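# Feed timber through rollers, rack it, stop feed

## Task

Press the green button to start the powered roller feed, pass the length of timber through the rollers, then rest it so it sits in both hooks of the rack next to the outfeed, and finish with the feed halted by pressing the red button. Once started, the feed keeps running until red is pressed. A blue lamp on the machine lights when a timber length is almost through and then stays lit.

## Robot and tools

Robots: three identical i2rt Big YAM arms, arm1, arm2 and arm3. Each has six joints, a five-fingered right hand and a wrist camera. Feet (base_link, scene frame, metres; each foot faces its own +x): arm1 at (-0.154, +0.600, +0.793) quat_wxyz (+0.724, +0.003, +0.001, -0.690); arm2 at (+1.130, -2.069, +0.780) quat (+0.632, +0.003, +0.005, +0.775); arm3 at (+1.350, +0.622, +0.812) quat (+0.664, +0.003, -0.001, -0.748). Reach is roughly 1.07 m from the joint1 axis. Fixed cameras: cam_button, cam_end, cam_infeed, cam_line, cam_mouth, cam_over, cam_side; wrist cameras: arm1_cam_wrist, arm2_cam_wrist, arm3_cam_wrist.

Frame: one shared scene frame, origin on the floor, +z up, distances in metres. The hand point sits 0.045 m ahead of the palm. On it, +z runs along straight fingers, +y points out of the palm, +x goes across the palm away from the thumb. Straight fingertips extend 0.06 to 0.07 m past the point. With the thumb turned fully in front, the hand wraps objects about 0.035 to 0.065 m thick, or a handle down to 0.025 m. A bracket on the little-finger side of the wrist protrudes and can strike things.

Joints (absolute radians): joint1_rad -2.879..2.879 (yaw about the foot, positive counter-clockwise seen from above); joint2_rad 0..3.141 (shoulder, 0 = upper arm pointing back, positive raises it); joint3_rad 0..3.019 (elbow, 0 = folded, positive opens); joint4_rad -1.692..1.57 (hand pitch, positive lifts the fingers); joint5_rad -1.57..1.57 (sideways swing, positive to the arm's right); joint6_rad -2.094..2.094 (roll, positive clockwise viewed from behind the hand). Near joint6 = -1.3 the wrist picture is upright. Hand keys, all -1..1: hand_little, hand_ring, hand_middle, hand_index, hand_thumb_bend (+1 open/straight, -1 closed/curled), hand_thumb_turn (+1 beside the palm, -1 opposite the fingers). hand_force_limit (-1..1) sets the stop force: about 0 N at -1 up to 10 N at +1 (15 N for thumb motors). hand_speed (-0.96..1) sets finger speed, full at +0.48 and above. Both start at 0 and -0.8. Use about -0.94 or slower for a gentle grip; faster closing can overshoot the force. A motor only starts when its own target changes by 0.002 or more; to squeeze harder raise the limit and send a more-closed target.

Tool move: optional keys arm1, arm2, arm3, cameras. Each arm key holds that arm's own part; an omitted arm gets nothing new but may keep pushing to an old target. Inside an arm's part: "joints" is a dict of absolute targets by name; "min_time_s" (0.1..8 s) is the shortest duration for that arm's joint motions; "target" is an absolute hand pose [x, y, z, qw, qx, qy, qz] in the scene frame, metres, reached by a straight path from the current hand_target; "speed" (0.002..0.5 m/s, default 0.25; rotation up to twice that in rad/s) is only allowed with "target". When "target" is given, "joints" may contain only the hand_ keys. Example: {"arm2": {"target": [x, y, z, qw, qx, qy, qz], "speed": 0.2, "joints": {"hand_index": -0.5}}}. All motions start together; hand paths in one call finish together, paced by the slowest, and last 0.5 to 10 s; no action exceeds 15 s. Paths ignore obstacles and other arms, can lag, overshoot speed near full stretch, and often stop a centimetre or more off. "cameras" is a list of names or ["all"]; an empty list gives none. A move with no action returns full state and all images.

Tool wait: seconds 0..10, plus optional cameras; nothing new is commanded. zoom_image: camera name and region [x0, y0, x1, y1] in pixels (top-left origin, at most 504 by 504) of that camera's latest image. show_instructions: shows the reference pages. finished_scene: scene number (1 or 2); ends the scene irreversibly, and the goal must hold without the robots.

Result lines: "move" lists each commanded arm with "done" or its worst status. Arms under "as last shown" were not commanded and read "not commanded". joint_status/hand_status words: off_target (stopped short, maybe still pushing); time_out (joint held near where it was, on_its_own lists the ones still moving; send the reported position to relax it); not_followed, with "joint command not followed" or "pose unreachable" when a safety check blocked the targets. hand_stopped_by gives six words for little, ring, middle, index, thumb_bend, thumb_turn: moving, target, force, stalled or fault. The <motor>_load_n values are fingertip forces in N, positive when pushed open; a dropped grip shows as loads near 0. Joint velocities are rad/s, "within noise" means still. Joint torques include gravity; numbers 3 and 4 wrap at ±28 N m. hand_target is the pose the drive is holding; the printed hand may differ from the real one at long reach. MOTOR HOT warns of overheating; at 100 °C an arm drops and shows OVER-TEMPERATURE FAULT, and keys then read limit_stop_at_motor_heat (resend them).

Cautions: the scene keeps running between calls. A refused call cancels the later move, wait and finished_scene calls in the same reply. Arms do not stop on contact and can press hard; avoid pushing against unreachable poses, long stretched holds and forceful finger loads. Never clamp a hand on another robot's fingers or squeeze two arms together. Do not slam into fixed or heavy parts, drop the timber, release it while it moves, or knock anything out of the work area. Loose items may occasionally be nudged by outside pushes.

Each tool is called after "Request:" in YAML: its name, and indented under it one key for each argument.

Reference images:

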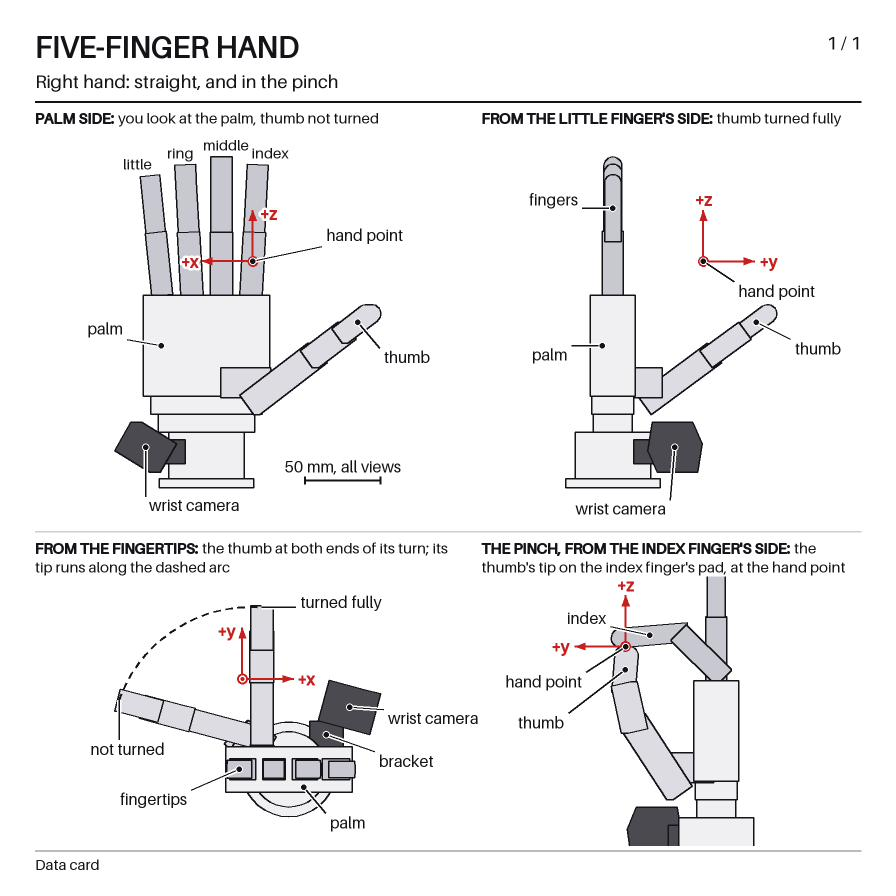

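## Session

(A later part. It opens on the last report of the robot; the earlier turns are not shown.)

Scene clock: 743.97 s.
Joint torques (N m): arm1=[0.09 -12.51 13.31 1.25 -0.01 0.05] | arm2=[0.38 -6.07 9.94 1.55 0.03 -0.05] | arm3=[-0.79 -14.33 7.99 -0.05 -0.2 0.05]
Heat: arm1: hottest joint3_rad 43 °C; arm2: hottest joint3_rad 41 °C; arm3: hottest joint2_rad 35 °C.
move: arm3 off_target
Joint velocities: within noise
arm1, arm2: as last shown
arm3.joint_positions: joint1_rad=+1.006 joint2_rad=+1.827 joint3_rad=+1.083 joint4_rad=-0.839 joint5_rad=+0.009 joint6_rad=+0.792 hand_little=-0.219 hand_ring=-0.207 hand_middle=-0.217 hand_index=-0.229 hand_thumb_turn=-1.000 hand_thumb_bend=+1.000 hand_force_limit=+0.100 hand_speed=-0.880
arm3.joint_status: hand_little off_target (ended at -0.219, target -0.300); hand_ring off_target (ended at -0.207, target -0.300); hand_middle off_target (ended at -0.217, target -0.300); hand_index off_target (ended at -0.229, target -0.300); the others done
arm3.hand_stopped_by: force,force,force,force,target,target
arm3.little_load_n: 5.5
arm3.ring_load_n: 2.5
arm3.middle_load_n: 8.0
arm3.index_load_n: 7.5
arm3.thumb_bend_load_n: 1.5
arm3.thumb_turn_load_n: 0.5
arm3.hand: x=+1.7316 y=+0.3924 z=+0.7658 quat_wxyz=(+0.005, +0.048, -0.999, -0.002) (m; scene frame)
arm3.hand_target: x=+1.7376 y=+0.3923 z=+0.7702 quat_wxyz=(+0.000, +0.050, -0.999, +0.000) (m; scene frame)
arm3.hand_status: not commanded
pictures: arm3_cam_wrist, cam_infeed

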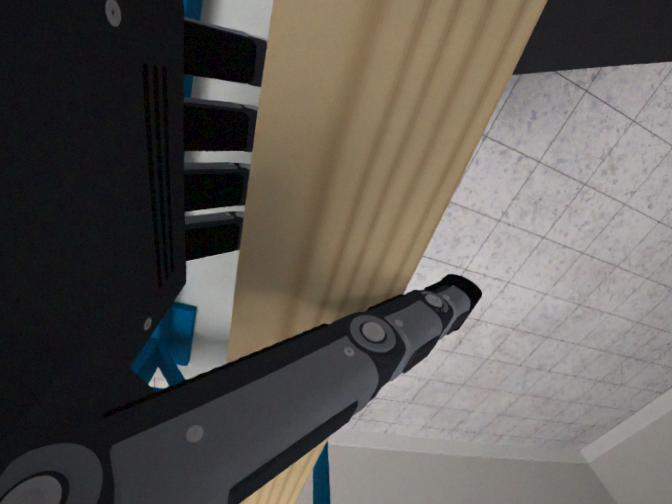

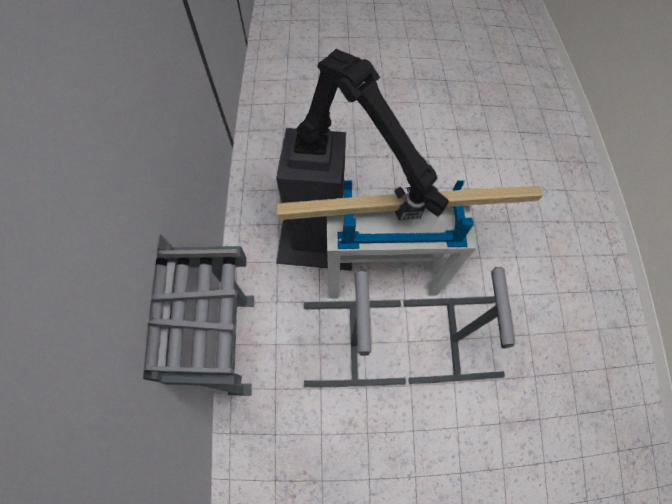

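Request:
move:
  arm3: {"joints": {"hand_thumb_bend": -0.7, "hand_force_limit": 0.2, "hand_speed": -0.88}}
  cameras: ["arm3_cam_wrist"]

Request:
move:
  arm3: {"target": [1.738, 0.392, 0.85, 0, -0.0497, 0.9988, 0], "speed": 0.05}
  cameras: ["arm3_cam_wrist", "cam_infeed"]

Request:
zoom_image:
  camera: "arm3_cam_wrist"
  region: [160, 0, 520, 400]

Scene clock: 761.30 s.
Joint torques (N m): arm1=[0.15 -12.51 13.31 1.25 0 0.05] | arm2=[0.09 -6.18 9.95 1.57 0.03 -0.05] | arm3=[-1.32 -14.86 7.88 -0.25 -0.23 0.01]
Heat: arm1: hottest joint3_rad 43 °C; arm2: hottest joint3_rad 41 °C; arm3: hottest joint2_rad 36 °C.
move: arm3 off_target
Joint velocities: within noise
arm1, arm2: as last shown
arm3.joint_positions: joint1_rad=+1.006 joint2_rad=+1.827 joint3_rad=+1.083 joint4_rad=-0.839 joint5_rad=+0.009 joint6_rad=+0.792 hand_little=-0.219 hand_ring=-0.207 hand_middle=-0.217 hand_index=-0.229 hand_thumb_turn=-1.000 hand_thumb_bend=+0.988 hand_force_limit=+0.200 hand_speed=-0.880
arm3.joint_status: hand_thumb_bend off_target (ended at +0.988, target -0.700); the others done
arm3.hand_stopped_by: force,force,force,force,force,target
arm3.little_load_n: 5.5
arm3.ring_load_n: 3.0
arm3.middle_load_n: 8.5
arm3.index_load_n: 8.0
arm3.thumb_bend_load_n: 9.5
arm3.thumb_turn_load_n: 0.5
arm3.hand: x=+1.7316 y=+0.3924 z=+0.7658 quat_wxyz=(+0.005, +0.048, -0.999, -0.002) (m; scene frame)
arm3.hand_target: x=+1.7376 y=+0.3923 z=+0.7702 quat_wxyz=(+0.000, +0.050, -0.999, +0.000) (m; scene frame)
arm3.hand_status: not commanded
pictures: arm3_cam_wrist

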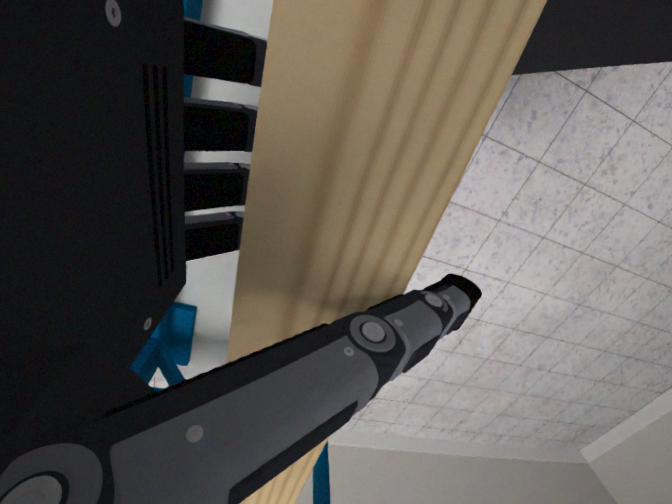

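Scene clock: 763.60 s.
Joint torques (N m): arm1=[0.09 -12.51 13.31 1.25 -0.01 0.06] | arm2=[0.32 -6.24 9.95 1.55 0.03 -0.06] | arm3=[-1.08 -18.43 12.42 -0.76 -0.51 -0.01]
Heat: arm1: hottest joint3_rad 43 °C; arm2: hottest joint3_rad 41 °C; arm3: hottest joint2_rad 36 °C.
move: arm3 off_target
Joint velocities: within noise
arm1, arm2: as last shown
arm3.joint_positions: joint1_rad=+1.006 joint2_rad=+1.755 joint3_rad=+1.098 joint4_rad=-1.025 joint5_rad=+0.015 joint6_rad=+0.798 hand_little=-0.219 hand_ring=-0.208 hand_middle=-0.218 hand_index=-0.228 hand_thumb_turn=-1.000 hand_thumb_bend=+0.987 hand_force_limit=+0.200 hand_speed=-0.880
arm3.joint_status: not commanded
arm3.hand_stopped_by: force,force,force,force,force,target
arm3.little_load_n: 0.0
arm3.ring_load_n: 0.0
arm3.middle_load_n: 0.0
arm3.index_load_n: 10.0
arm3.thumb_bend_load_n: 1.0
arm3.thumb_turn_load_n: 0.0
arm3.hand: x=+1.7076 y=+0.4105 z=+0.8055 quat_wxyz=(+0.043, +0.045, -0.998, -0.032) (m; scene frame)
arm3.hand_target: x=+1.7358 y=+0.3939 z=+0.8498 quat_wxyz=(+0.000, +0.050, -0.999, +0.000) (m; scene frame)
arm3.hand_status: off_target (0.057 m and 6.2 deg from the pose sent, 0.084 m and 0.6 deg at the start)
pictures: arm3_cam_wrist, cam_infeed

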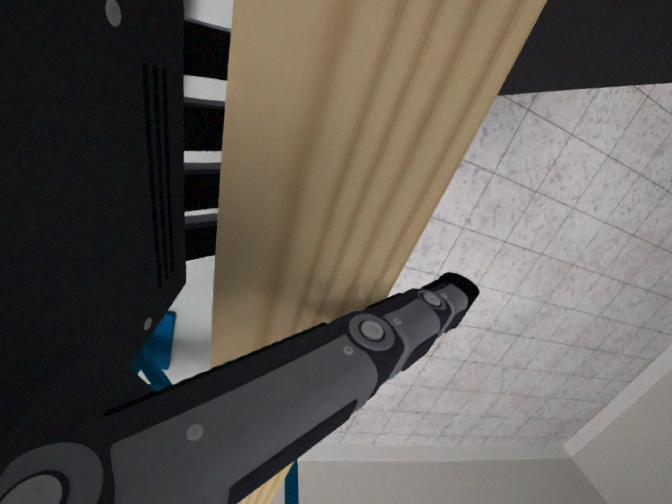

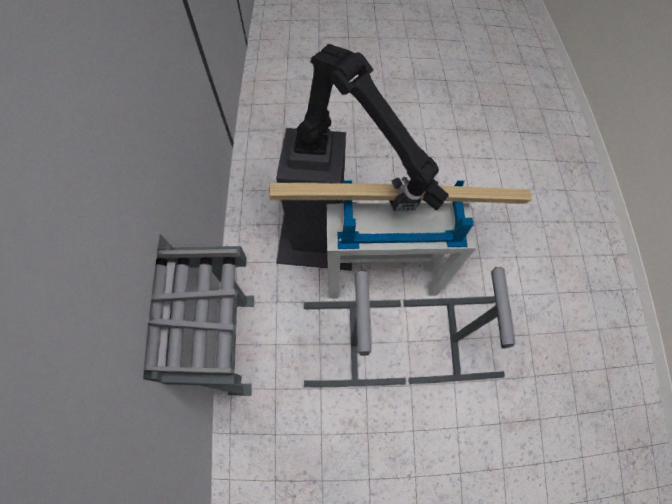

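Scaled by 1.260 from the camera's 672x504 image, which has a finer 960x720 frame.

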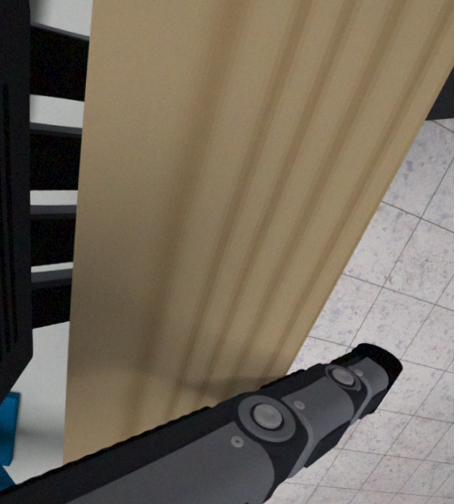

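Request:
wait:
  seconds: 0.2
  cameras: ["cam_line", "cam_infeed", "cam_end"]

Request:
zoom_image:
  camera: "cam_infeed"
  region: [260, 160, 400, 260]

Request:
zoom_image:
  camera: "cam_infeed"
  region: [400, 160, 540, 260]

Scene clock: 786.97 s.
Joint torques (N m): arm1=[0.09 -12.51 13.3 1.25 -0.01 0.05] | arm2=[0.26 -6.07 9.96 1.55 0.03 -0.07] | arm3=[-1.38 -19.08 12.66 -0.8 -0.51 0.03]
Heat: arm1: hottest joint3_rad 44 °C; arm2: hottest joint3_rad 41 °C; arm3: hottest joint2_rad 37 °C.
Joint velocities: within noise
arm1.joint_positions: joint1_rad=-0.132 joint2_rad=+1.674 joint3_rad=+1.969 joint4_rad=-1.363 joint5_rad=-0.040 joint6_rad=-1.391 hand_little=+1.000 hand_ring=+1.000 hand_middle=+1.000 hand_index=+1.000 hand_thumb_turn=+1.000 hand_thumb_bend=+1.000 hand_force_limit=+0.000 hand_speed=-0.800
arm1.joint_status: not commanded
arm1.hand_stopped_by: target,target,target,target,target,target
arm1.little_load_n: 0.0
arm1.ring_load_n: 0.0
arm1.middle_load_n: 0.0
arm1.index_load_n: 0.0
arm1.thumb_bend_load_n: 0.0
arm1.thumb_turn_load_n: 0.0
arm1.hand: x=-0.2514 y=+0.0158 z=+1.1437 quat_wxyz=(+0.150, +0.592, -0.767, +0.196) (m; scene frame)
arm1.hand_target: x=-0.2500 y=+0.0007 z=+1.1498 quat_wxyz=(+0.158, +0.588, -0.766, +0.206) (m; scene frame)
arm1.hand_status: not commanded
arm2.joint_positions: joint1_rad=+0.036 joint2_rad=+1.085 joint3_rad=+1.422 joint4_rad=-1.417 joint5_rad=+0.126 joint6_rad=-1.104 hand_little=+1.000 hand_ring=+1.000 hand_middle=+1.000 hand_index=+1.000 hand_thumb_turn=+1.000 hand_thumb_bend=+1.000 hand_force_limit=+0.000 hand_speed=-0.800
arm2.joint_status: not commanded
arm2.hand_stopped_by: target,target,target,target,target,target
arm2.little_load_n: 0.0
arm2.ring_load_n: 0.0
arm2.middle_load_n: 0.0
arm2.index_load_n: -0.5
arm2.thumb_bend_load_n: 0.0
arm2.thumb_turn_load_n: 0.0
arm2.hand: x=+1.1162 y=-1.7209 z=+1.1457 quat_wxyz=(-0.196, +0.769, +0.589, +0.152) (m; scene frame)
arm2.hand_target: x=+1.1200 y=-1.7201 z=+1.1501 quat_wxyz=(-0.205, +0.766, +0.588, +0.158) (m; scene frame)
arm2.hand_status: not commanded
arm3.joint_positions: joint1_rad=+1.006 joint2_rad=+1.755 joint3_rad=+1.098 joint4_rad=-1.025 joint5_rad=+0.015 joint6_rad=+0.798 hand_little=-0.219 hand_ring=-0.208 hand_middle=-0.218 hand_index=-0.228 hand_thumb_turn=-1.000 hand_thumb_bend=+0.987 hand_force_limit=+0.200 hand_speed=-0.880
arm3.joint_status: not commanded
arm3.hand_stopped_by: force,force,force,force,force,target
arm3.little_load_n: 0.0
arm3.ring_load_n: 0.0
arm3.middle_load_n: 0.5
arm3.index_load_n: 10.0
arm3.thumb_bend_load_n: 0.5
arm3.thumb_turn_load_n: 0.5
arm3.hand: x=+1.7076 y=+0.4105 z=+0.8055 quat_wxyz=(+0.043, +0.045, -0.998, -0.032) (m; scene frame)
arm3.hand_target: x=+1.7358 y=+0.3939 z=+0.8498 quat_wxyz=(+0.000, +0.050, -0.999, +0.000) (m; scene frame)
arm3.hand_status: off_target (0.057 m and 6.2 deg from the pose sent, 0.084 m and 0.6 deg at the start)
wait: 0.20 s; at rest from the start
pictures: cam_end, cam_infeed, cam_line

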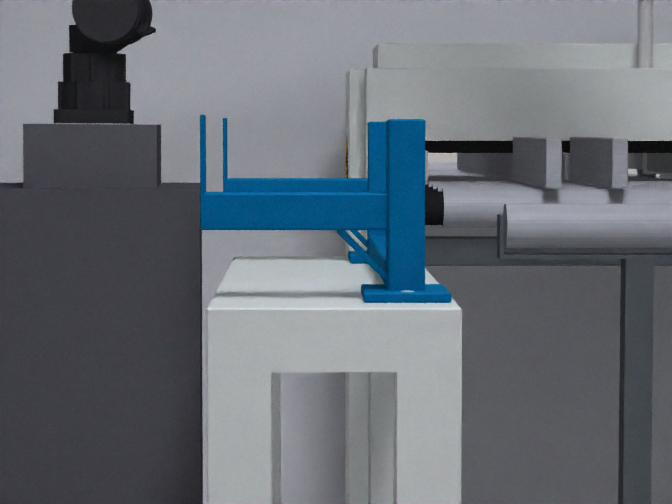

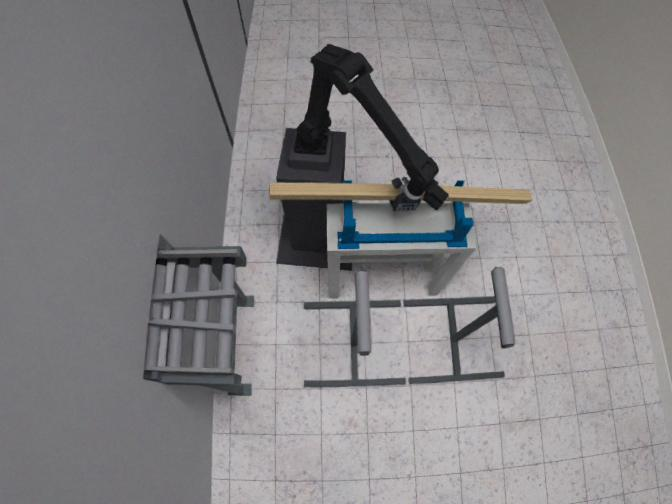

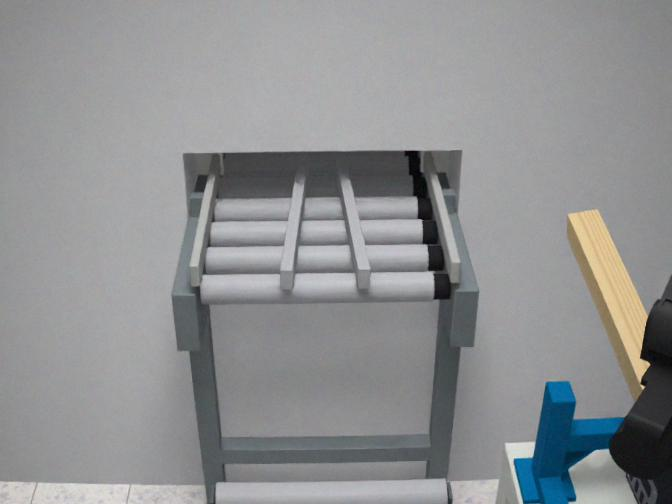

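Scaled by 3.600 from the camera's 672x504 image, which has a finer 960x720 frame.

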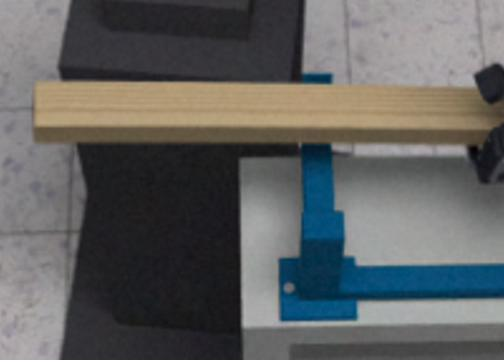

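Scaled by 3.600 from the camera's 672x504 image, which has a finer 960x720 frame.

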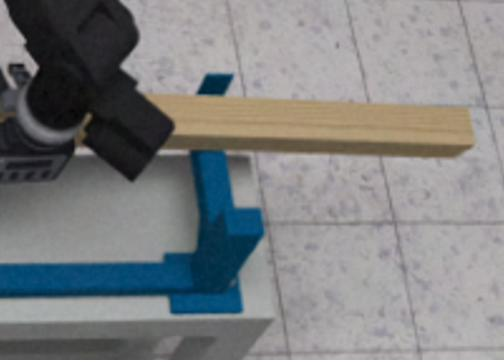

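Request:
move:
  arm3: {"target": [1.738, 0.375, 0.90, 0.0444, 0, 0.9985, -0.03], "speed": 0.06}
  cameras: ["arm3_cam_wrist", "cam_infeed", "cam_line"]

Request:
zoom_image:
  camera: "cam_infeed"
  region: [250, 140, 570, 280]

Scene clock: 813.87 s.
Joint torques (N m): arm1=[0.15 -12.51 13.3 1.25 -0.01 0.05] | arm2=[0.38 -6.01 9.95 1.55 0.03 -0.05] | arm3=[-2.2 -17.9 13.03 -0.46 -0.92 0]
Heat: arm1: hottest joint3_rad 44 °C; arm2: hottest joint3_rad 41 °C; arm3: hottest joint2_rad 38 °C.
move: arm3 off_target
Joint velocities: within noise
arm1, arm2: as last shown
arm1.thumb_turn_load_n: -0.5
arm2.index_load_n: 0.0
arm3.joint_positions: joint1_rad=+0.983 joint2_rad=+1.641 joint3_rad=+1.098 joint4_rad=-1.039 joint5_rad=+0.012 joint6_rad=+0.853 hand_little=-0.219 hand_ring=-0.208 hand_middle=-0.218 hand_index=-0.228 hand_thumb_turn=-1.000 hand_thumb_bend=+0.987 hand_force_limit=+0.200 hand_speed=-0.880
arm3.joint_status: not commanded
arm3.hand_stopped_by: force,force,force,force,force,target
arm3.little_load_n: 0.0
arm3.ring_load_n: 0.0
arm3.middle_load_n: 0.0
arm3.index_load_n: 11.0
arm3.thumb_bend_load_n: 1.5
arm3.thumb_turn_load_n: 0.5
arm3.hand: x=+1.7132 y=+0.3953 z=+0.8508 quat_wxyz=(+0.005, +0.005, -1.000, -0.001) (m; scene frame)
arm3.hand_target: x=+1.7357 y=+0.3769 z=+0.8996 quat_wxyz=(-0.044, +0.001, -0.999, +0.030) (m; scene frame)
arm3.hand_status: off_target (0.059 m and 6.7 deg from the pose sent, 0.105 m and 13.3 deg at the start)
pictures: arm3_cam_wrist, cam_infeed, cam_line

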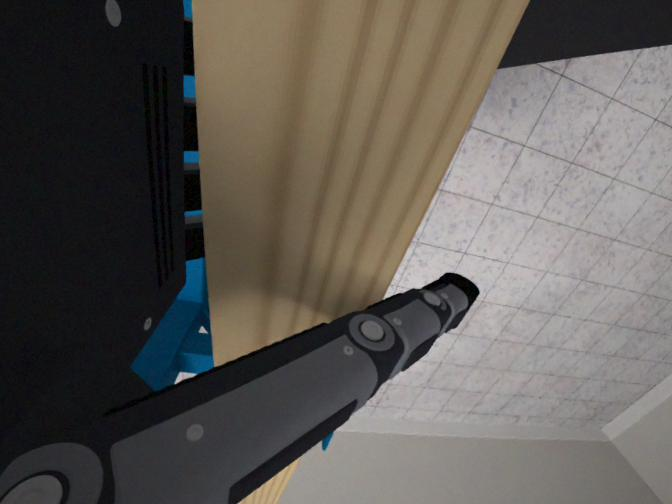

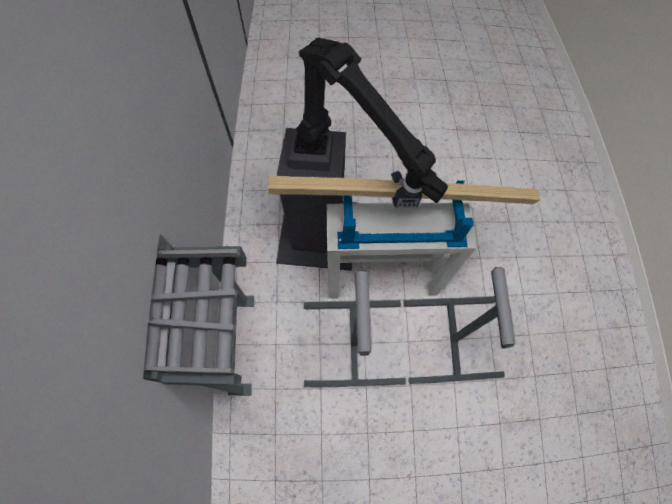

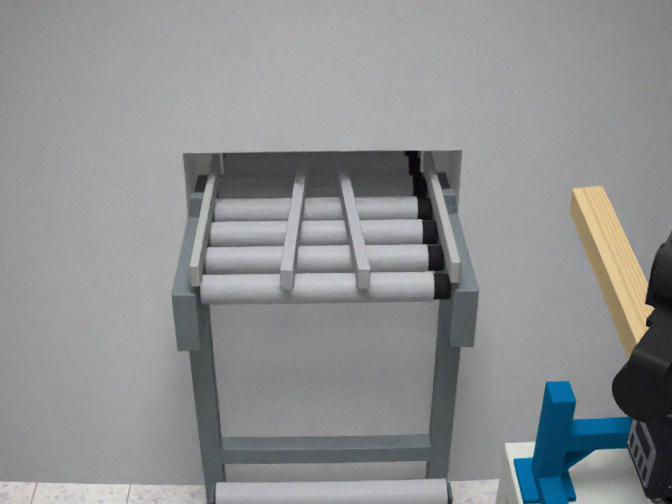

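Scaled by 1.575 from the camera's 672x504 image, which has a finer 960x720 frame.

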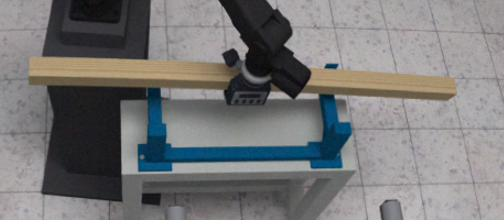

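Request:
move:
  arm3: {"target": [1.713, 0.39, 0.768, 0, 0, 1, 0], "speed": 0.06}
  cameras: ["arm3_cam_wrist", "cam_infeed"]

Scene clock: 839.43 s.
Joint torques (N m): arm1=[0.09 -12.57 13.3 1.25 -0.01 0.05] | arm2=[0.56 -5.89 9.91 1.52 0.03 -0.07] | arm3=[-2.26 -12.92 7.91 -0.09 -0.46 -0.01]
Heat: arm1: hottest joint3_rad 44 °C; arm2: hottest joint3_rad 41 °C; arm3: hottest joint2_rad 38 °C.
move: arm3 done
Joint velocities: within noise
arm1, arm2: as last shown
arm1.thumb_turn_load_n: 0.0
arm3.joint_positions: joint1_rad=+0.977 joint2_rad=+1.780 joint3_rad=+1.005 joint4_rad=-0.812 joint5_rad=+0.014 joint6_rad=+0.853 hand_little=-0.219 hand_ring=-0.208 hand_middle=-0.218 hand_index=-0.229 hand_thumb_turn=-1.000 hand_thumb_bend=+0.987 hand_force_limit=+0.200 hand_speed=-0.880
arm3.joint_status: not commanded
arm3.hand_stopped_by: force,force,force,force,force,target
arm3.little_load_n: 5.5
arm3.ring_load_n: 0.5
arm3.middle_load_n: 3.0
arm3.index_load_n: 1.0
arm3.thumb_bend_load_n: 0.0
arm3.thumb_turn_load_n: 0.0
arm3.hand: x=+1.7086 y=+0.3961 z=+0.7642 quat_wxyz=(+0.008, +0.003, -1.000, -0.001) (m; scene frame)
arm3.hand_target: x=+1.7129 y=+0.3901 z=+0.7681 quat_wxyz=(+0.000, +0.000, -1.000, +0.000) (m; scene frame)
arm3.hand_status: done (0.008 m and 1.0 deg from the pose sent, 0.083 m and 0.9 deg at the start)
pictures: arm3_cam_wrist, cam_infeed

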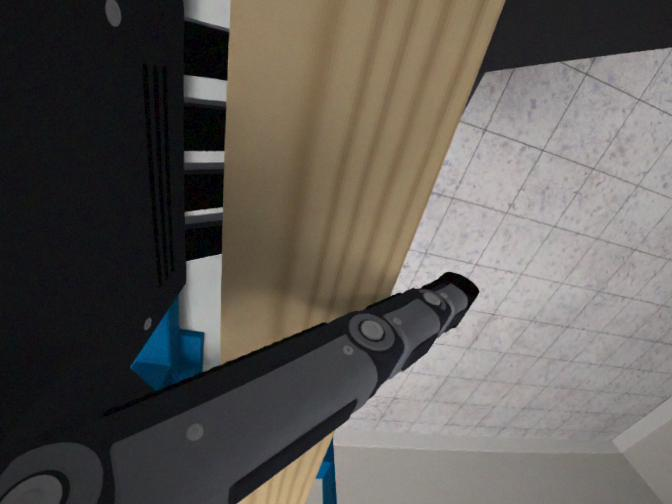

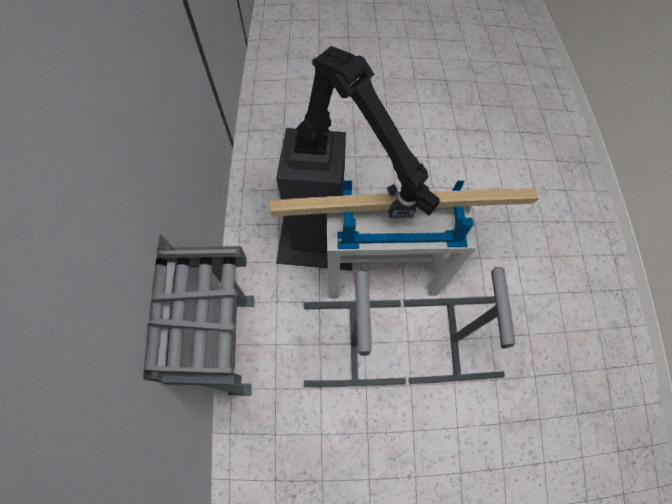

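Request:
move:
  arm3: {"target": [1.713, 0.39, 0.778, 0, 0, 1, 0], "speed": 0.06, "joints": {"hand_little": 0.5, "hand_ring": 0.5, "hand_middle": 0.5, "hand_index": 0.5, "hand_thumb_bend": 1.0, "hand_speed": -0.7}}
  cameras: []

Request:
move:
  arm3: {"target": [1.763, 0.39, 0.79, 0, 0, 1, 0], "speed": 0.08, "joints": {"hand_little": 0.85, "hand_ring": 0.85, "hand_middle": 0.85, "hand_index": 0.85}}
  cameras: ["arm3_cam_wrist", "cam_infeed"]

Request:
zoom_image:
  camera: "arm3_cam_wrist"
  region: [160, 0, 520, 400]

Scene clock: 865.10 s.
Joint torques (N m): arm1=[0.09 -12.51 13.31 1.25 -0.01 0.05] | arm2=[0.09 -6.07 9.96 1.58 0.04 -0.05] | arm3=[-3.02 -15.21 8.32 -0.38 -0.21 -0.02]
Heat: arm1: hottest joint3_rad 44 °C; arm2: hottest joint3_rad 41 °C; arm3: hottest joint2_rad 37 °C.
move: arm3 off_target
Joint velocities: within noise
arm1, arm2: as last shown
arm3.joint_positions: joint1_rad=+0.977 joint2_rad=+1.776 joint3_rad=+1.005 joint4_rad=-0.829 joint5_rad=+0.009 joint6_rad=+0.853 hand_little=+0.500 hand_ring=+0.500 hand_middle=+0.500 hand_index=+0.500 hand_thumb_turn=-1.000 hand_thumb_bend=+1.000 hand_force_limit=+0.200 hand_speed=-0.700
arm3.joint_status: all done
arm3.hand_stopped_by: target,target,target,target,target,target
arm3.little_load_n: 0.0
arm3.ring_load_n: 0.0
arm3.middle_load_n: 0.0
arm3.index_load_n: 0.0
arm3.thumb_bend_load_n: 0.0
arm3.thumb_turn_load_n: 0.0
arm3.hand: x=+1.7062 y=+0.3992 z=+0.7667 quat_wxyz=(+0.011, +0.003, -1.000, -0.007) (m; scene frame)
arm3.hand_target: x=+1.7128 y=+0.3901 z=+0.7780 quat_wxyz=(+0.000, +0.000, -1.000, +0.000) (m; scene frame)
arm3.hand_status: off_target (0.016 m and 1.5 deg from the pose sent, 0.016 m and 1.0 deg at the start)
pictures: none
No camera images: "cameras" was empty.

Scene clock: 866.50 s.
Joint torques (N m): arm1=[0.09 -12.57 13.31 1.25 -0.01 0.05] | arm2=[0.38 -5.95 9.95 1.58 0.03 -0.05] | arm3=[-0.91 -12.16 10.11 -0.38 -0.18 0.07]
Heat: arm1: hottest joint3_rad 44 °C; arm2: hottest joint3_rad 41 °C; arm3: hottest joint2_rad 37 °C.
move: arm3 off_target
Joint velocities: within noise
arm1, arm2: as last shown
arm2.middle_load_n: -0.5
arm3.joint_positions: joint1_rad=+1.032 joint2_rad=+1.790 joint3_rad=+1.122 joint4_rad=-0.900 joint5_rad=+0.008 joint6_rad=+0.912 hand_little=+0.850 hand_ring=+0.850 hand_middle=+0.850 hand_index=+0.850 hand_thumb_turn=-1.000 hand_thumb_bend=+1.000 hand_force_limit=+0.200 hand_speed=-0.700
arm3.joint_status: all done
arm3.hand_stopped_by: target,target,target,target,target,target
arm3.little_load_n: 0.0
arm3.ring_load_n: 0.0
arm3.middle_load_n: 0.0
arm3.index_load_n: 0.0
arm3.thumb_bend_load_n: 0.0
arm3.thumb_turn_load_n: 0.0
arm3.hand: x=+1.7529 y=+0.3932 z=+0.7939 quat_wxyz=(-0.002, +0.001, -1.000, +0.003) (m; scene frame)
arm3.hand_target: x=+1.7627 y=+0.3903 z=+0.7901 quat_wxyz=(+0.000, +0.000, -1.000, +0.000) (m; scene frame)
arm3.hand_status: off_target (0.011 m and 0.4 deg from the pose sent, 0.062 m and 1.5 deg at the start)
pictures: arm3_cam_wrist, cam_infeed

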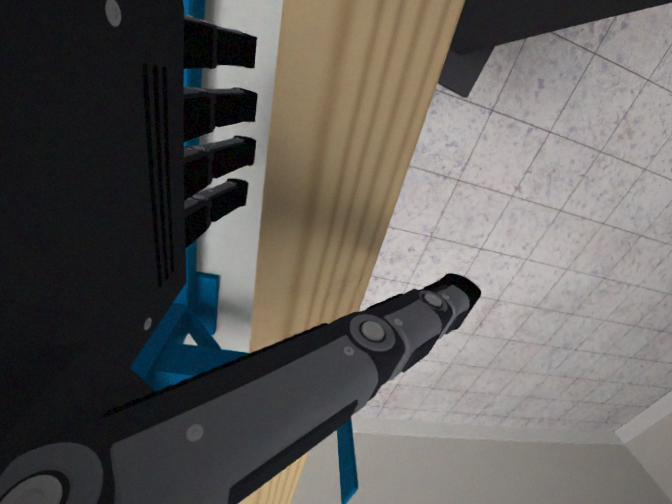

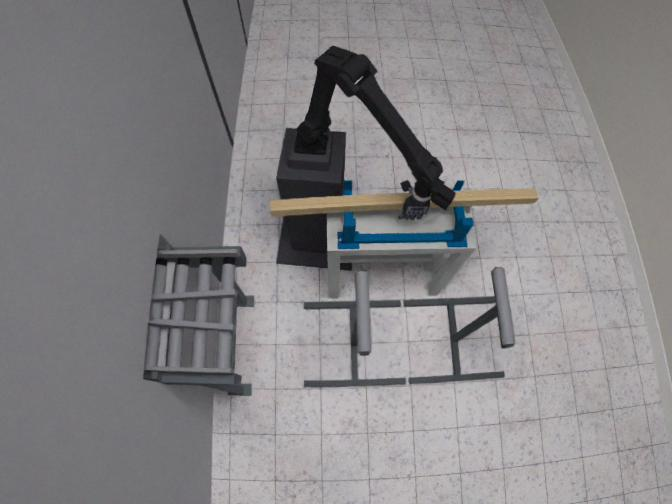

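Scaled by 1.260 from the camera's 672x504 image, which has a finer 960x720 frame.

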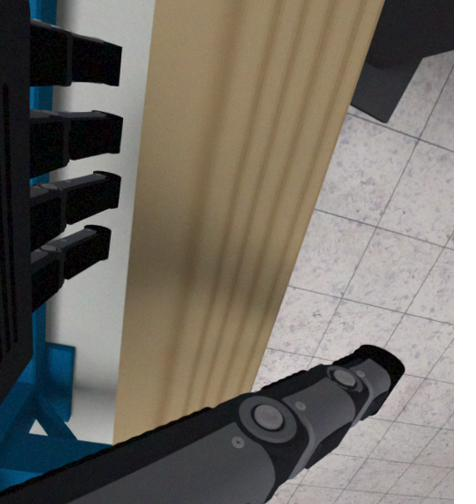

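Request:
move:
  arm3: {"target": [1.768, 0.404, 0.768, 0, -0.0218, 0.9998, 0], "speed": 0.08}
  cameras: []

Request:
move:
  arm3: {"joints": {"hand_little": -0.3, "hand_ring": -0.3, "hand_middle": -0.3, "hand_index": -0.3, "hand_force_limit": 0.1, "hand_speed": -0.88}}
  cameras: ["arm3_cam_wrist", "cam_infeed"]

Scene clock: 876.60 s.
Joint torques (N m): arm1=[0.09 -12.51 13.3 1.25 0 0.05] | arm2=[0.38 -5.95 9.95 1.54 0.04 -0.06] | arm3=[-1.26 -12.04 8.16 0.35 -0.14 -0.05]
Heat: arm1: hottest joint3_rad 44 °C; arm2: hottest joint3_rad 41 °C; arm3: hottest joint2_rad 36 °C.
move: arm3 off_target
Joint velocities: within noise
arm1, arm2: as last shown
arm2.little_load_n: -0.5
arm2.middle_load_n: 0.0
arm3.joint_positions: joint1_rad=+1.062 joint2_rad=+1.825 joint3_rad=+1.122 joint4_rad=-0.861 joint5_rad=+0.008 joint6_rad=+0.912 hand_little=+0.850 hand_ring=+0.850 hand_middle=+0.850 hand_index=+0.850 hand_thumb_turn=-1.000 hand_thumb_bend=+1.000 hand_force_limit=+0.200 hand_speed=-0.700
arm3.joint_status: not commanded
arm3.hand_stopped_by: target,target,target,target,target,target
arm3.little_load_n: 0.0
arm3.ring_load_n: 0.0
arm3.middle_load_n: 0.0
arm3.index_load_n: 0.0
arm3.thumb_bend_load_n: 0.0
arm3.thumb_turn_load_n: 0.0
arm3.hand: x=+1.7636 y=+0.4026 z=+0.7782 quat_wxyz=(-0.003, +0.016, -1.000, +0.004) (m; scene frame)
arm3.hand_target: x=+1.7677 y=+0.4041 z=+0.7681 quat_wxyz=(+0.000, +0.022, -1.000, +0.000) (m; scene frame)
arm3.hand_status: off_target (0.011 m and 0.9 deg from the pose sent, 0.032 m and 2.5 deg at the start)
pictures: none
No camera images: "cameras" was empty.

Scene clock: 880.27 s.
Joint torques (N m): arm1=[0.15 -12.51 13.31 1.25 0 0.05] | arm2=[0.38 -6.01 9.88 1.51 0.04 -0.05] | arm3=[-0.62 -14.68 7.97 -0.18 -0.36 -0.11]
Heat: arm1: hottest joint3_rad 44 °C; arm2: hottest joint3_rad 41 °C; arm3: hottest joint2_rad 36 °C.
move: arm3 off_target
Joint velocities: within noise
arm1, arm2: as last shown
arm2.little_load_n: 0.0
arm3.joint_positions: joint1_rad=+1.062 joint2_rad=+1.856 joint3_rad=+1.122 joint4_rad=-0.848 joint5_rad=+0.010 joint6_rad=+0.908 hand_little=-0.241 hand_ring=-0.229 hand_middle=-0.229 hand_index=-0.251 hand_thumb_turn=-1.000 hand_thumb_bend=+1.000 hand_force_limit=+0.100 hand_speed=-0.880
arm3.joint_status: hand_little off_target (ended at -0.241, target -0.300); hand_ring off_target (ended at -0.229, target -0.300); hand_middle off_target (ended at -0.229, target -0.300); hand_index off_target (ended at -0.251, target -0.300); the others done
arm3.hand_stopped_by: force,force,force,force,target,target
arm3.little_load_n: 6.5
arm3.ring_load_n: 4.5
arm3.middle_load_n: 2.5
arm3.index_load_n: 8.0
arm3.thumb_bend_load_n: 1.5
arm3.thumb_turn_load_n: 0.5
arm3.hand: x=+1.7618 y=+0.4034 z=+0.7642 quat_wxyz=(+0.005, +0.017, -1.000, +0.000) (m; scene frame)
arm3.hand_target: x=+1.7677 y=+0.4041 z=+0.7682 quat_wxyz=(+0.000, +0.022, -1.000, +0.000) (m; scene frame)
arm3.hand_status: not commanded
pictures: arm3_cam_wrist, cam_infeed

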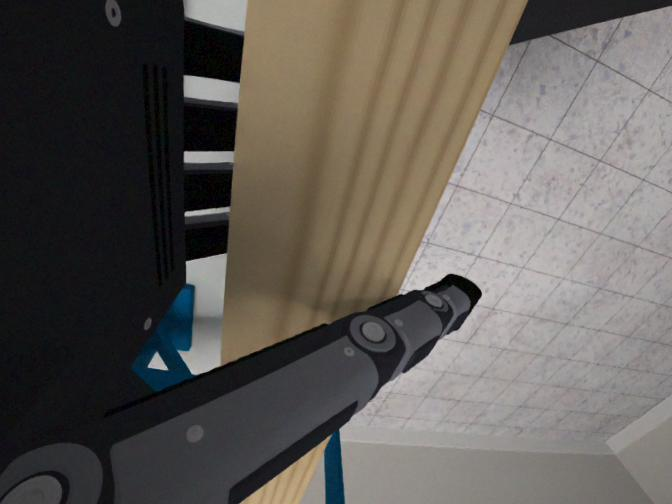

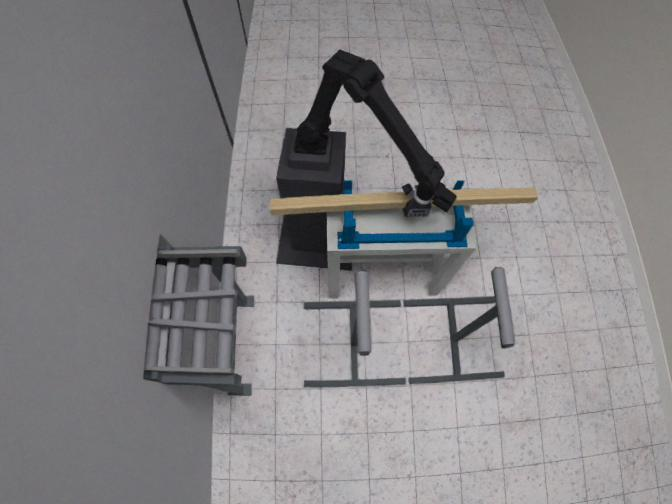

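Request:
move:
  arm3: {"joints": {"hand_thumb_bend": -0.7, "hand_force_limit": 0.4, "hand_speed": -0.85}}
  cameras: []

Request:
move:
  arm3: {"target": [1.79, 0.382, 0.855, 0.0444, -0.0218, 0.9985, -0.03], "speed": 0.06}
  cameras: ["arm3_cam_wrist", "cam_infeed", "cam_line"]

Request:
zoom_image:
  camera: "cam_infeed"
  region: [250, 140, 570, 280]

Scene clock: 899.23 s.
Joint torques (N m): arm1=[0.09 -12.51 13.31 1.25 -0.01 0.05] | arm2=[0.5 -6.01 9.92 1.54 0.04 -0.07] | arm3=[-1.14 -15.03 7.72 -0.21 -0.3 -0.05]
Heat: arm1: hottest joint3_rad 44 °C; arm2: hottest joint3_rad 41 °C; arm3: hottest joint2_rad 37 °C.
move: arm3 off_target
Joint velocities: within noise
arm1, arm2: as last shown
arm3.joint_positions: joint1_rad=+1.062 joint2_rad=+1.856 joint3_rad=+1.122 joint4_rad=-0.848 joint5_rad=+0.010 joint6_rad=+0.908 hand_little=-0.241 hand_ring=-0.229 hand_middle=-0.229 hand_index=-0.251 hand_thumb_turn=-1.000 hand_thumb_bend=+0.978 hand_force_limit=+0.400 hand_speed=-0.850
arm3.joint_status: hand_thumb_bend off_target (ended at +0.978, target -0.700); the others done
arm3.hand_stopped_by: force,force,force,force,force,target
arm3.little_load_n: 7.5
arm3.ring_load_n: 5.0
arm3.middle_load_n: 3.5
arm3.index_load_n: 8.5
arm3.thumb_bend_load_n: 10.5
arm3.thumb_turn_load_n: 1.0
arm3.hand: x=+1.7617 y=+0.4034 z=+0.7642 quat_wxyz=(+0.005, +0.018, -1.000, +0.000) (m; scene frame)
arm3.hand_target: x=+1.7676 y=+0.4041 z=+0.7682 quat_wxyz=(+0.000, +0.022, -1.000, +0.000) (m; scene frame)
arm3.hand_status: not commanded
pictures: none
No camera images: "cameras" was empty.

Scene clock: 901.63 s.
Joint torques (N m): arm1=[0.09 -12.51 13.31 1.25 -0.01 0.05] | arm2=[0.21 -6.12 9.92 1.57 0.02 -0.06] | arm3=[-1.32 -19.31 13.18 -0.42 -0.44 -0.09]
Heat: arm1: hottest joint3_rad 44 °C; arm2: hottest joint3_rad 41 °C; arm3: hottest joint2_rad 37 °C.
move: arm3 off_target
Joint velocities: within noise
arm1.joint_positions: joint1_rad=-0.132 joint2_rad=+1.674 joint3_rad=+1.969 joint4_rad=-1.363 joint5_rad=-0.040 joint6_rad=-1.391 hand_little=+1.000 hand_ring=+1.000 hand_middle=+1.000 hand_index=+1.000 hand_thumb_turn=+1.000 hand_thumb_bend=+1.000 hand_force_limit=+0.000 hand_speed=-0.800
arm1.joint_status: not commanded
arm1.hand_stopped_by: target,target,target,target,target,target
arm1.little_load_n: 0.0
arm1.ring_load_n: 0.0
arm1.middle_load_n: 0.0
arm1.index_load_n: 0.0
arm1.thumb_bend_load_n: 0.0
arm1.thumb_turn_load_n: 0.0
arm1.hand: x=-0.2514 y=+0.0158 z=+1.1437 quat_wxyz=(+0.150, +0.592, -0.767, +0.196) (m; scene frame)
arm1.hand_target: x=-0.2500 y=+0.0007 z=+1.1498 quat_wxyz=(+0.158, +0.588, -0.766, +0.206) (m; scene frame)
arm1.hand_status: not commanded
arm2.joint_positions: joint1_rad=+0.036 joint2_rad=+1.085 joint3_rad=+1.422 joint4_rad=-1.417 joint5_rad=+0.126 joint6_rad=-1.104 hand_little=+1.000 hand_ring=+1.000 hand_middle=+1.000 hand_index=+1.000 hand_thumb_turn=+1.000 hand_thumb_bend=+1.000 hand_force_limit=+0.000 hand_speed=-0.800
arm2.joint_status: not commanded
arm2.hand_stopped_by: target,target,target,target,target,target
arm2.little_load_n: 0.0
arm2.ring_load_n: 0.0
arm2.middle_load_n: 0.0
arm2.index_load_n: 0.0
arm2.thumb_bend_load_n: 0.0
arm2.thumb_turn_load_n: 0.0
arm2.hand: x=+1.1162 y=-1.7209 z=+1.1457 quat_wxyz=(-0.196, +0.769, +0.589, +0.152) (m; scene frame)
arm2.hand_target: x=+1.1200 y=-1.7201 z=+1.1501 quat_wxyz=(-0.205, +0.766, +0.588, +0.158) (m; scene frame)
arm2.hand_status: not commanded
arm3.joint_positions: joint1_rad=+1.062 joint2_rad=+1.784 joint3_rad=+1.148 joint4_rad=-0.941 joint5_rad=+0.008 joint6_rad=+0.902 hand_little=-0.240 hand_ring=-0.230 hand_middle=-0.230 hand_index=-0.251 hand_thumb_turn=-1.000 hand_thumb_bend=+0.976 hand_force_limit=+0.400 hand_speed=-0.850
arm3.joint_status: not commanded
arm3.hand_stopped_by: force,force,force,force,force,target
arm3.little_load_n: 8.5
arm3.ring_load_n: 0.0
arm3.middle_load_n: 0.0
arm3.index_load_n: 3.5
arm3.thumb_bend_load_n: 0.0
arm3.thumb_turn_load_n: 0.0
arm3.hand: x=+1.7613 y=+0.4040 z=+0.8045 quat_wxyz=(+0.002, +0.021, -1.000, +0.000) (m; scene frame)
arm3.hand_target: x=+1.7875 y=+0.3837 z=+0.8548 quat_wxyz=(-0.044, +0.022, -0.998, +0.030) (m; scene frame)
arm3.hand_status: off_target (0.062 m and 6.3 deg from the pose sent, 0.098 m and 6.6 deg at the start)
pictures: arm3_cam_wrist, cam_infeed, cam_line

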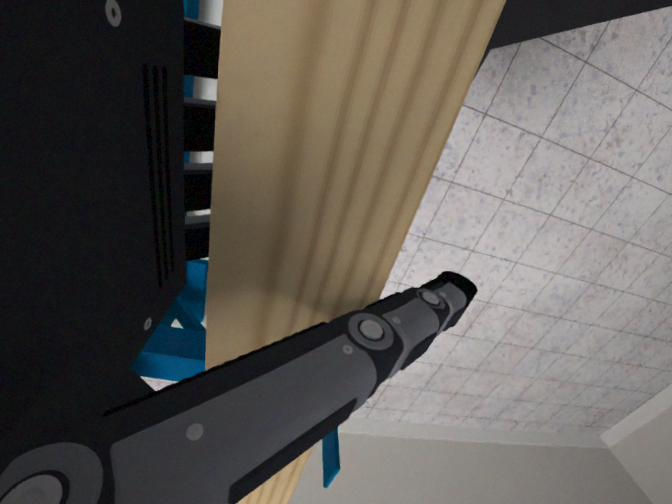

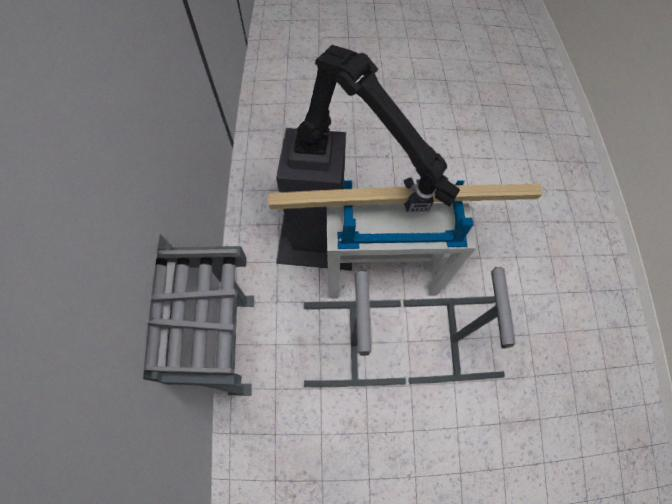

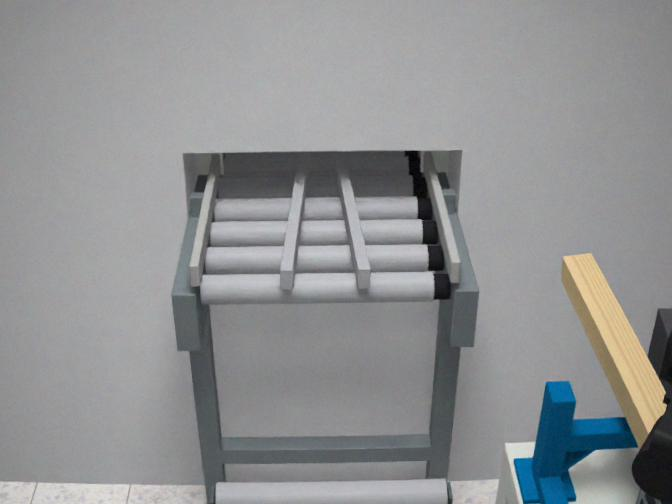

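Scaled by 1.575 from the camera's 672x504 image, which has a finer 960x720 frame.

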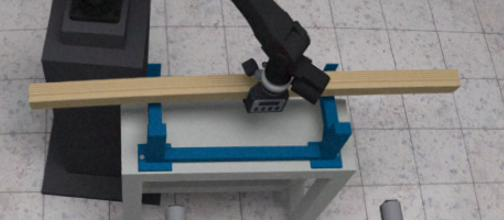

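Request:
move:
  arm3: {"target": [1.79, 0.37, 0.935, 0.0444, 0, 0.9985, -0.03], "speed": 0.08}
  cameras: ["cam_infeed"]

Request:
move:
  arm3: {"target": [1.65, 0.18, 0.94, 0.0316, 0, 0.9983, -0.049], "speed": 0.1}
  cameras: ["cam_infeed", "cam_line", "arm3_cam_wrist"]

Scene clock: 922.10 s.
Joint torques (N m): arm1=[0.09 -12.57 13.31 1.25 -0.01 0.05] | arm2=[0.15 -6.18 9.91 1.59 0.03 -0.05] | arm3=[-2.08 -19.19 14.98 -0.69 -0.44 0.04]
Heat: arm1: hottest joint3_rad 44 °C; arm2: hottest joint3_rad 41 °C; arm3: hottest joint2_rad 36 °C.
move: arm3 off_target
Joint velocities: within noise
arm1, arm2: as last shown
arm3.joint_positions: joint1_rad=+1.045 joint2_rad=+1.713 joint3_rad=+1.268 joint4_rad=-1.144 joint5_rad=+0.008 joint6_rad=+0.914 hand_little=-0.240 hand_ring=-0.230 hand_middle=-0.230 hand_index=-0.251 hand_thumb_turn=-1.000 hand_thumb_bend=+0.976 hand_force_limit=+0.400 hand_speed=-0.850
arm3.joint_status: not commanded
arm3.hand_stopped_by: force,force,force,force,force,target
arm3.little_load_n: 6.5
arm3.ring_load_n: 0.0
arm3.middle_load_n: 0.0
arm3.index_load_n: 4.5
arm3.thumb_bend_load_n: 0.0
arm3.thumb_turn_load_n: 0.0
arm3.hand: x=+1.7646 y=+0.3914 z=+0.8765 quat_wxyz=(+0.007, +0.006, -1.000, -0.003) (m; scene frame)
arm3.hand_target: x=+1.7867 y=+0.3726 z=+0.9346 quat_wxyz=(-0.045, +0.000, -0.999, +0.030) (m; scene frame)
arm3.hand_status: off_target (0.067 m and 7.1 deg from the pose sent, 0.138 m and 6.7 deg at the start)
pictures: cam_infeed

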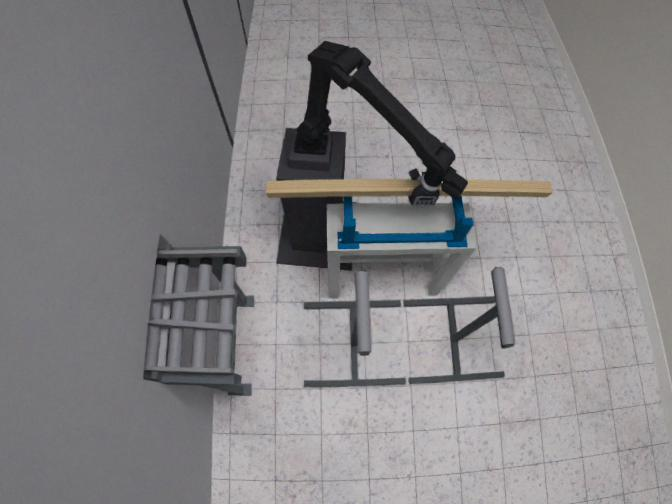

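Scene clock: 925.37 s.
Joint torques (N m): arm1=[0.15 -12.51 13.3 1.25 -0.01 0.05] | arm2=[0.26 -6.07 9.96 1.55 0.02 -0.06] | arm3=[-2.9 -17.2 15.72 -0.75 -0.37 -0.04]
Heat: arm1: hottest joint3_rad 44 °C; arm2: hottest joint3_rad 41 °C; arm3: hottest joint2_rad 36 °C.
move: arm3 off_target
Joint velocities: within noise
arm1, arm2: as last shown
arm3.joint_positions: joint1_rad=+0.613 joint2_rad=+1.792 joint3_rad=+1.456 joint4_rad=-1.199 joint5_rad=+0.004 joint6_rad=+0.499 hand_little=-0.240 hand_ring=-0.230 hand_middle=-0.230 hand_index=-0.251 hand_thumb_turn=-1.000 hand_thumb_bend=+0.976 hand_force_limit=+0.400 hand_speed=-0.850
arm3.joint_status: not commanded
arm3.hand_stopped_by: force,force,force,force,force,target
arm3.little_load_n: 7.5
arm3.ring_load_n: 0.5
arm3.middle_load_n: 0.5
arm3.index_load_n: 4.0
arm3.thumb_bend_load_n: -0.5
arm3.thumb_turn_load_n: 0.0
arm3.hand: x=+1.6367 y=+0.2050 z=+0.9021 quat_wxyz=(-0.010, -0.002, -1.000, +0.016) (m; scene frame)
arm3.hand_target: x=+1.6486 y=+0.1823 z=+0.9402 quat_wxyz=(-0.032, +0.000, -0.998, +0.050) (m; scene frame)
arm3.hand_status: off_target (0.047 m and 4.6 deg from the pose sent, 0.249 m and 7.5 deg at the start)
pictures: arm3_cam_wrist, cam_infeed, cam_line

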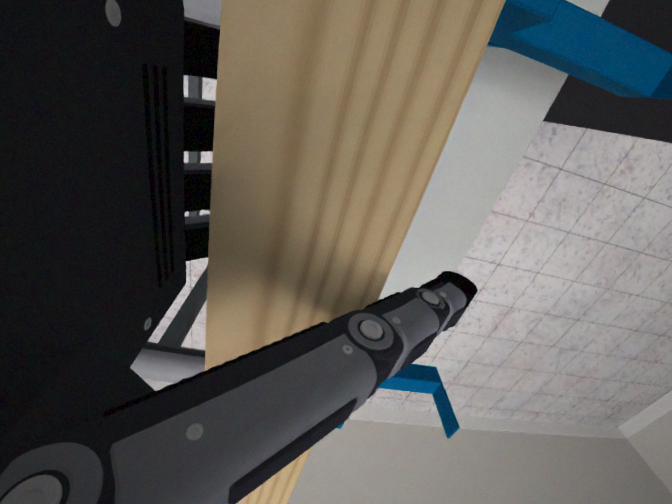

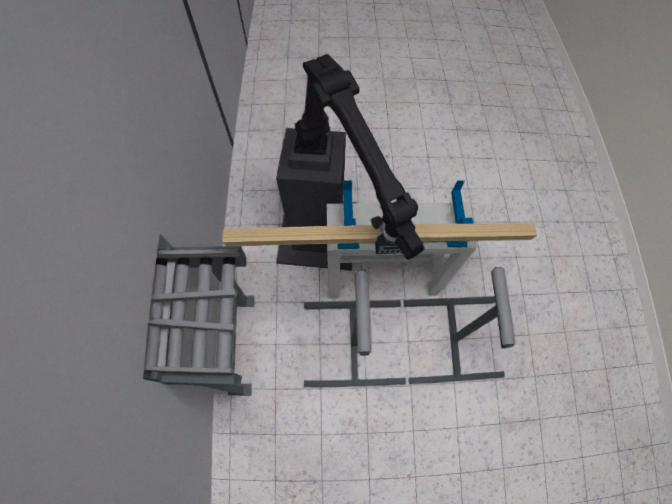

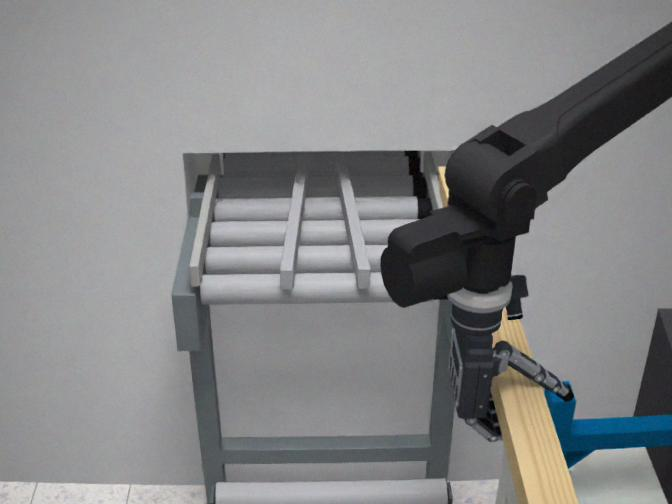

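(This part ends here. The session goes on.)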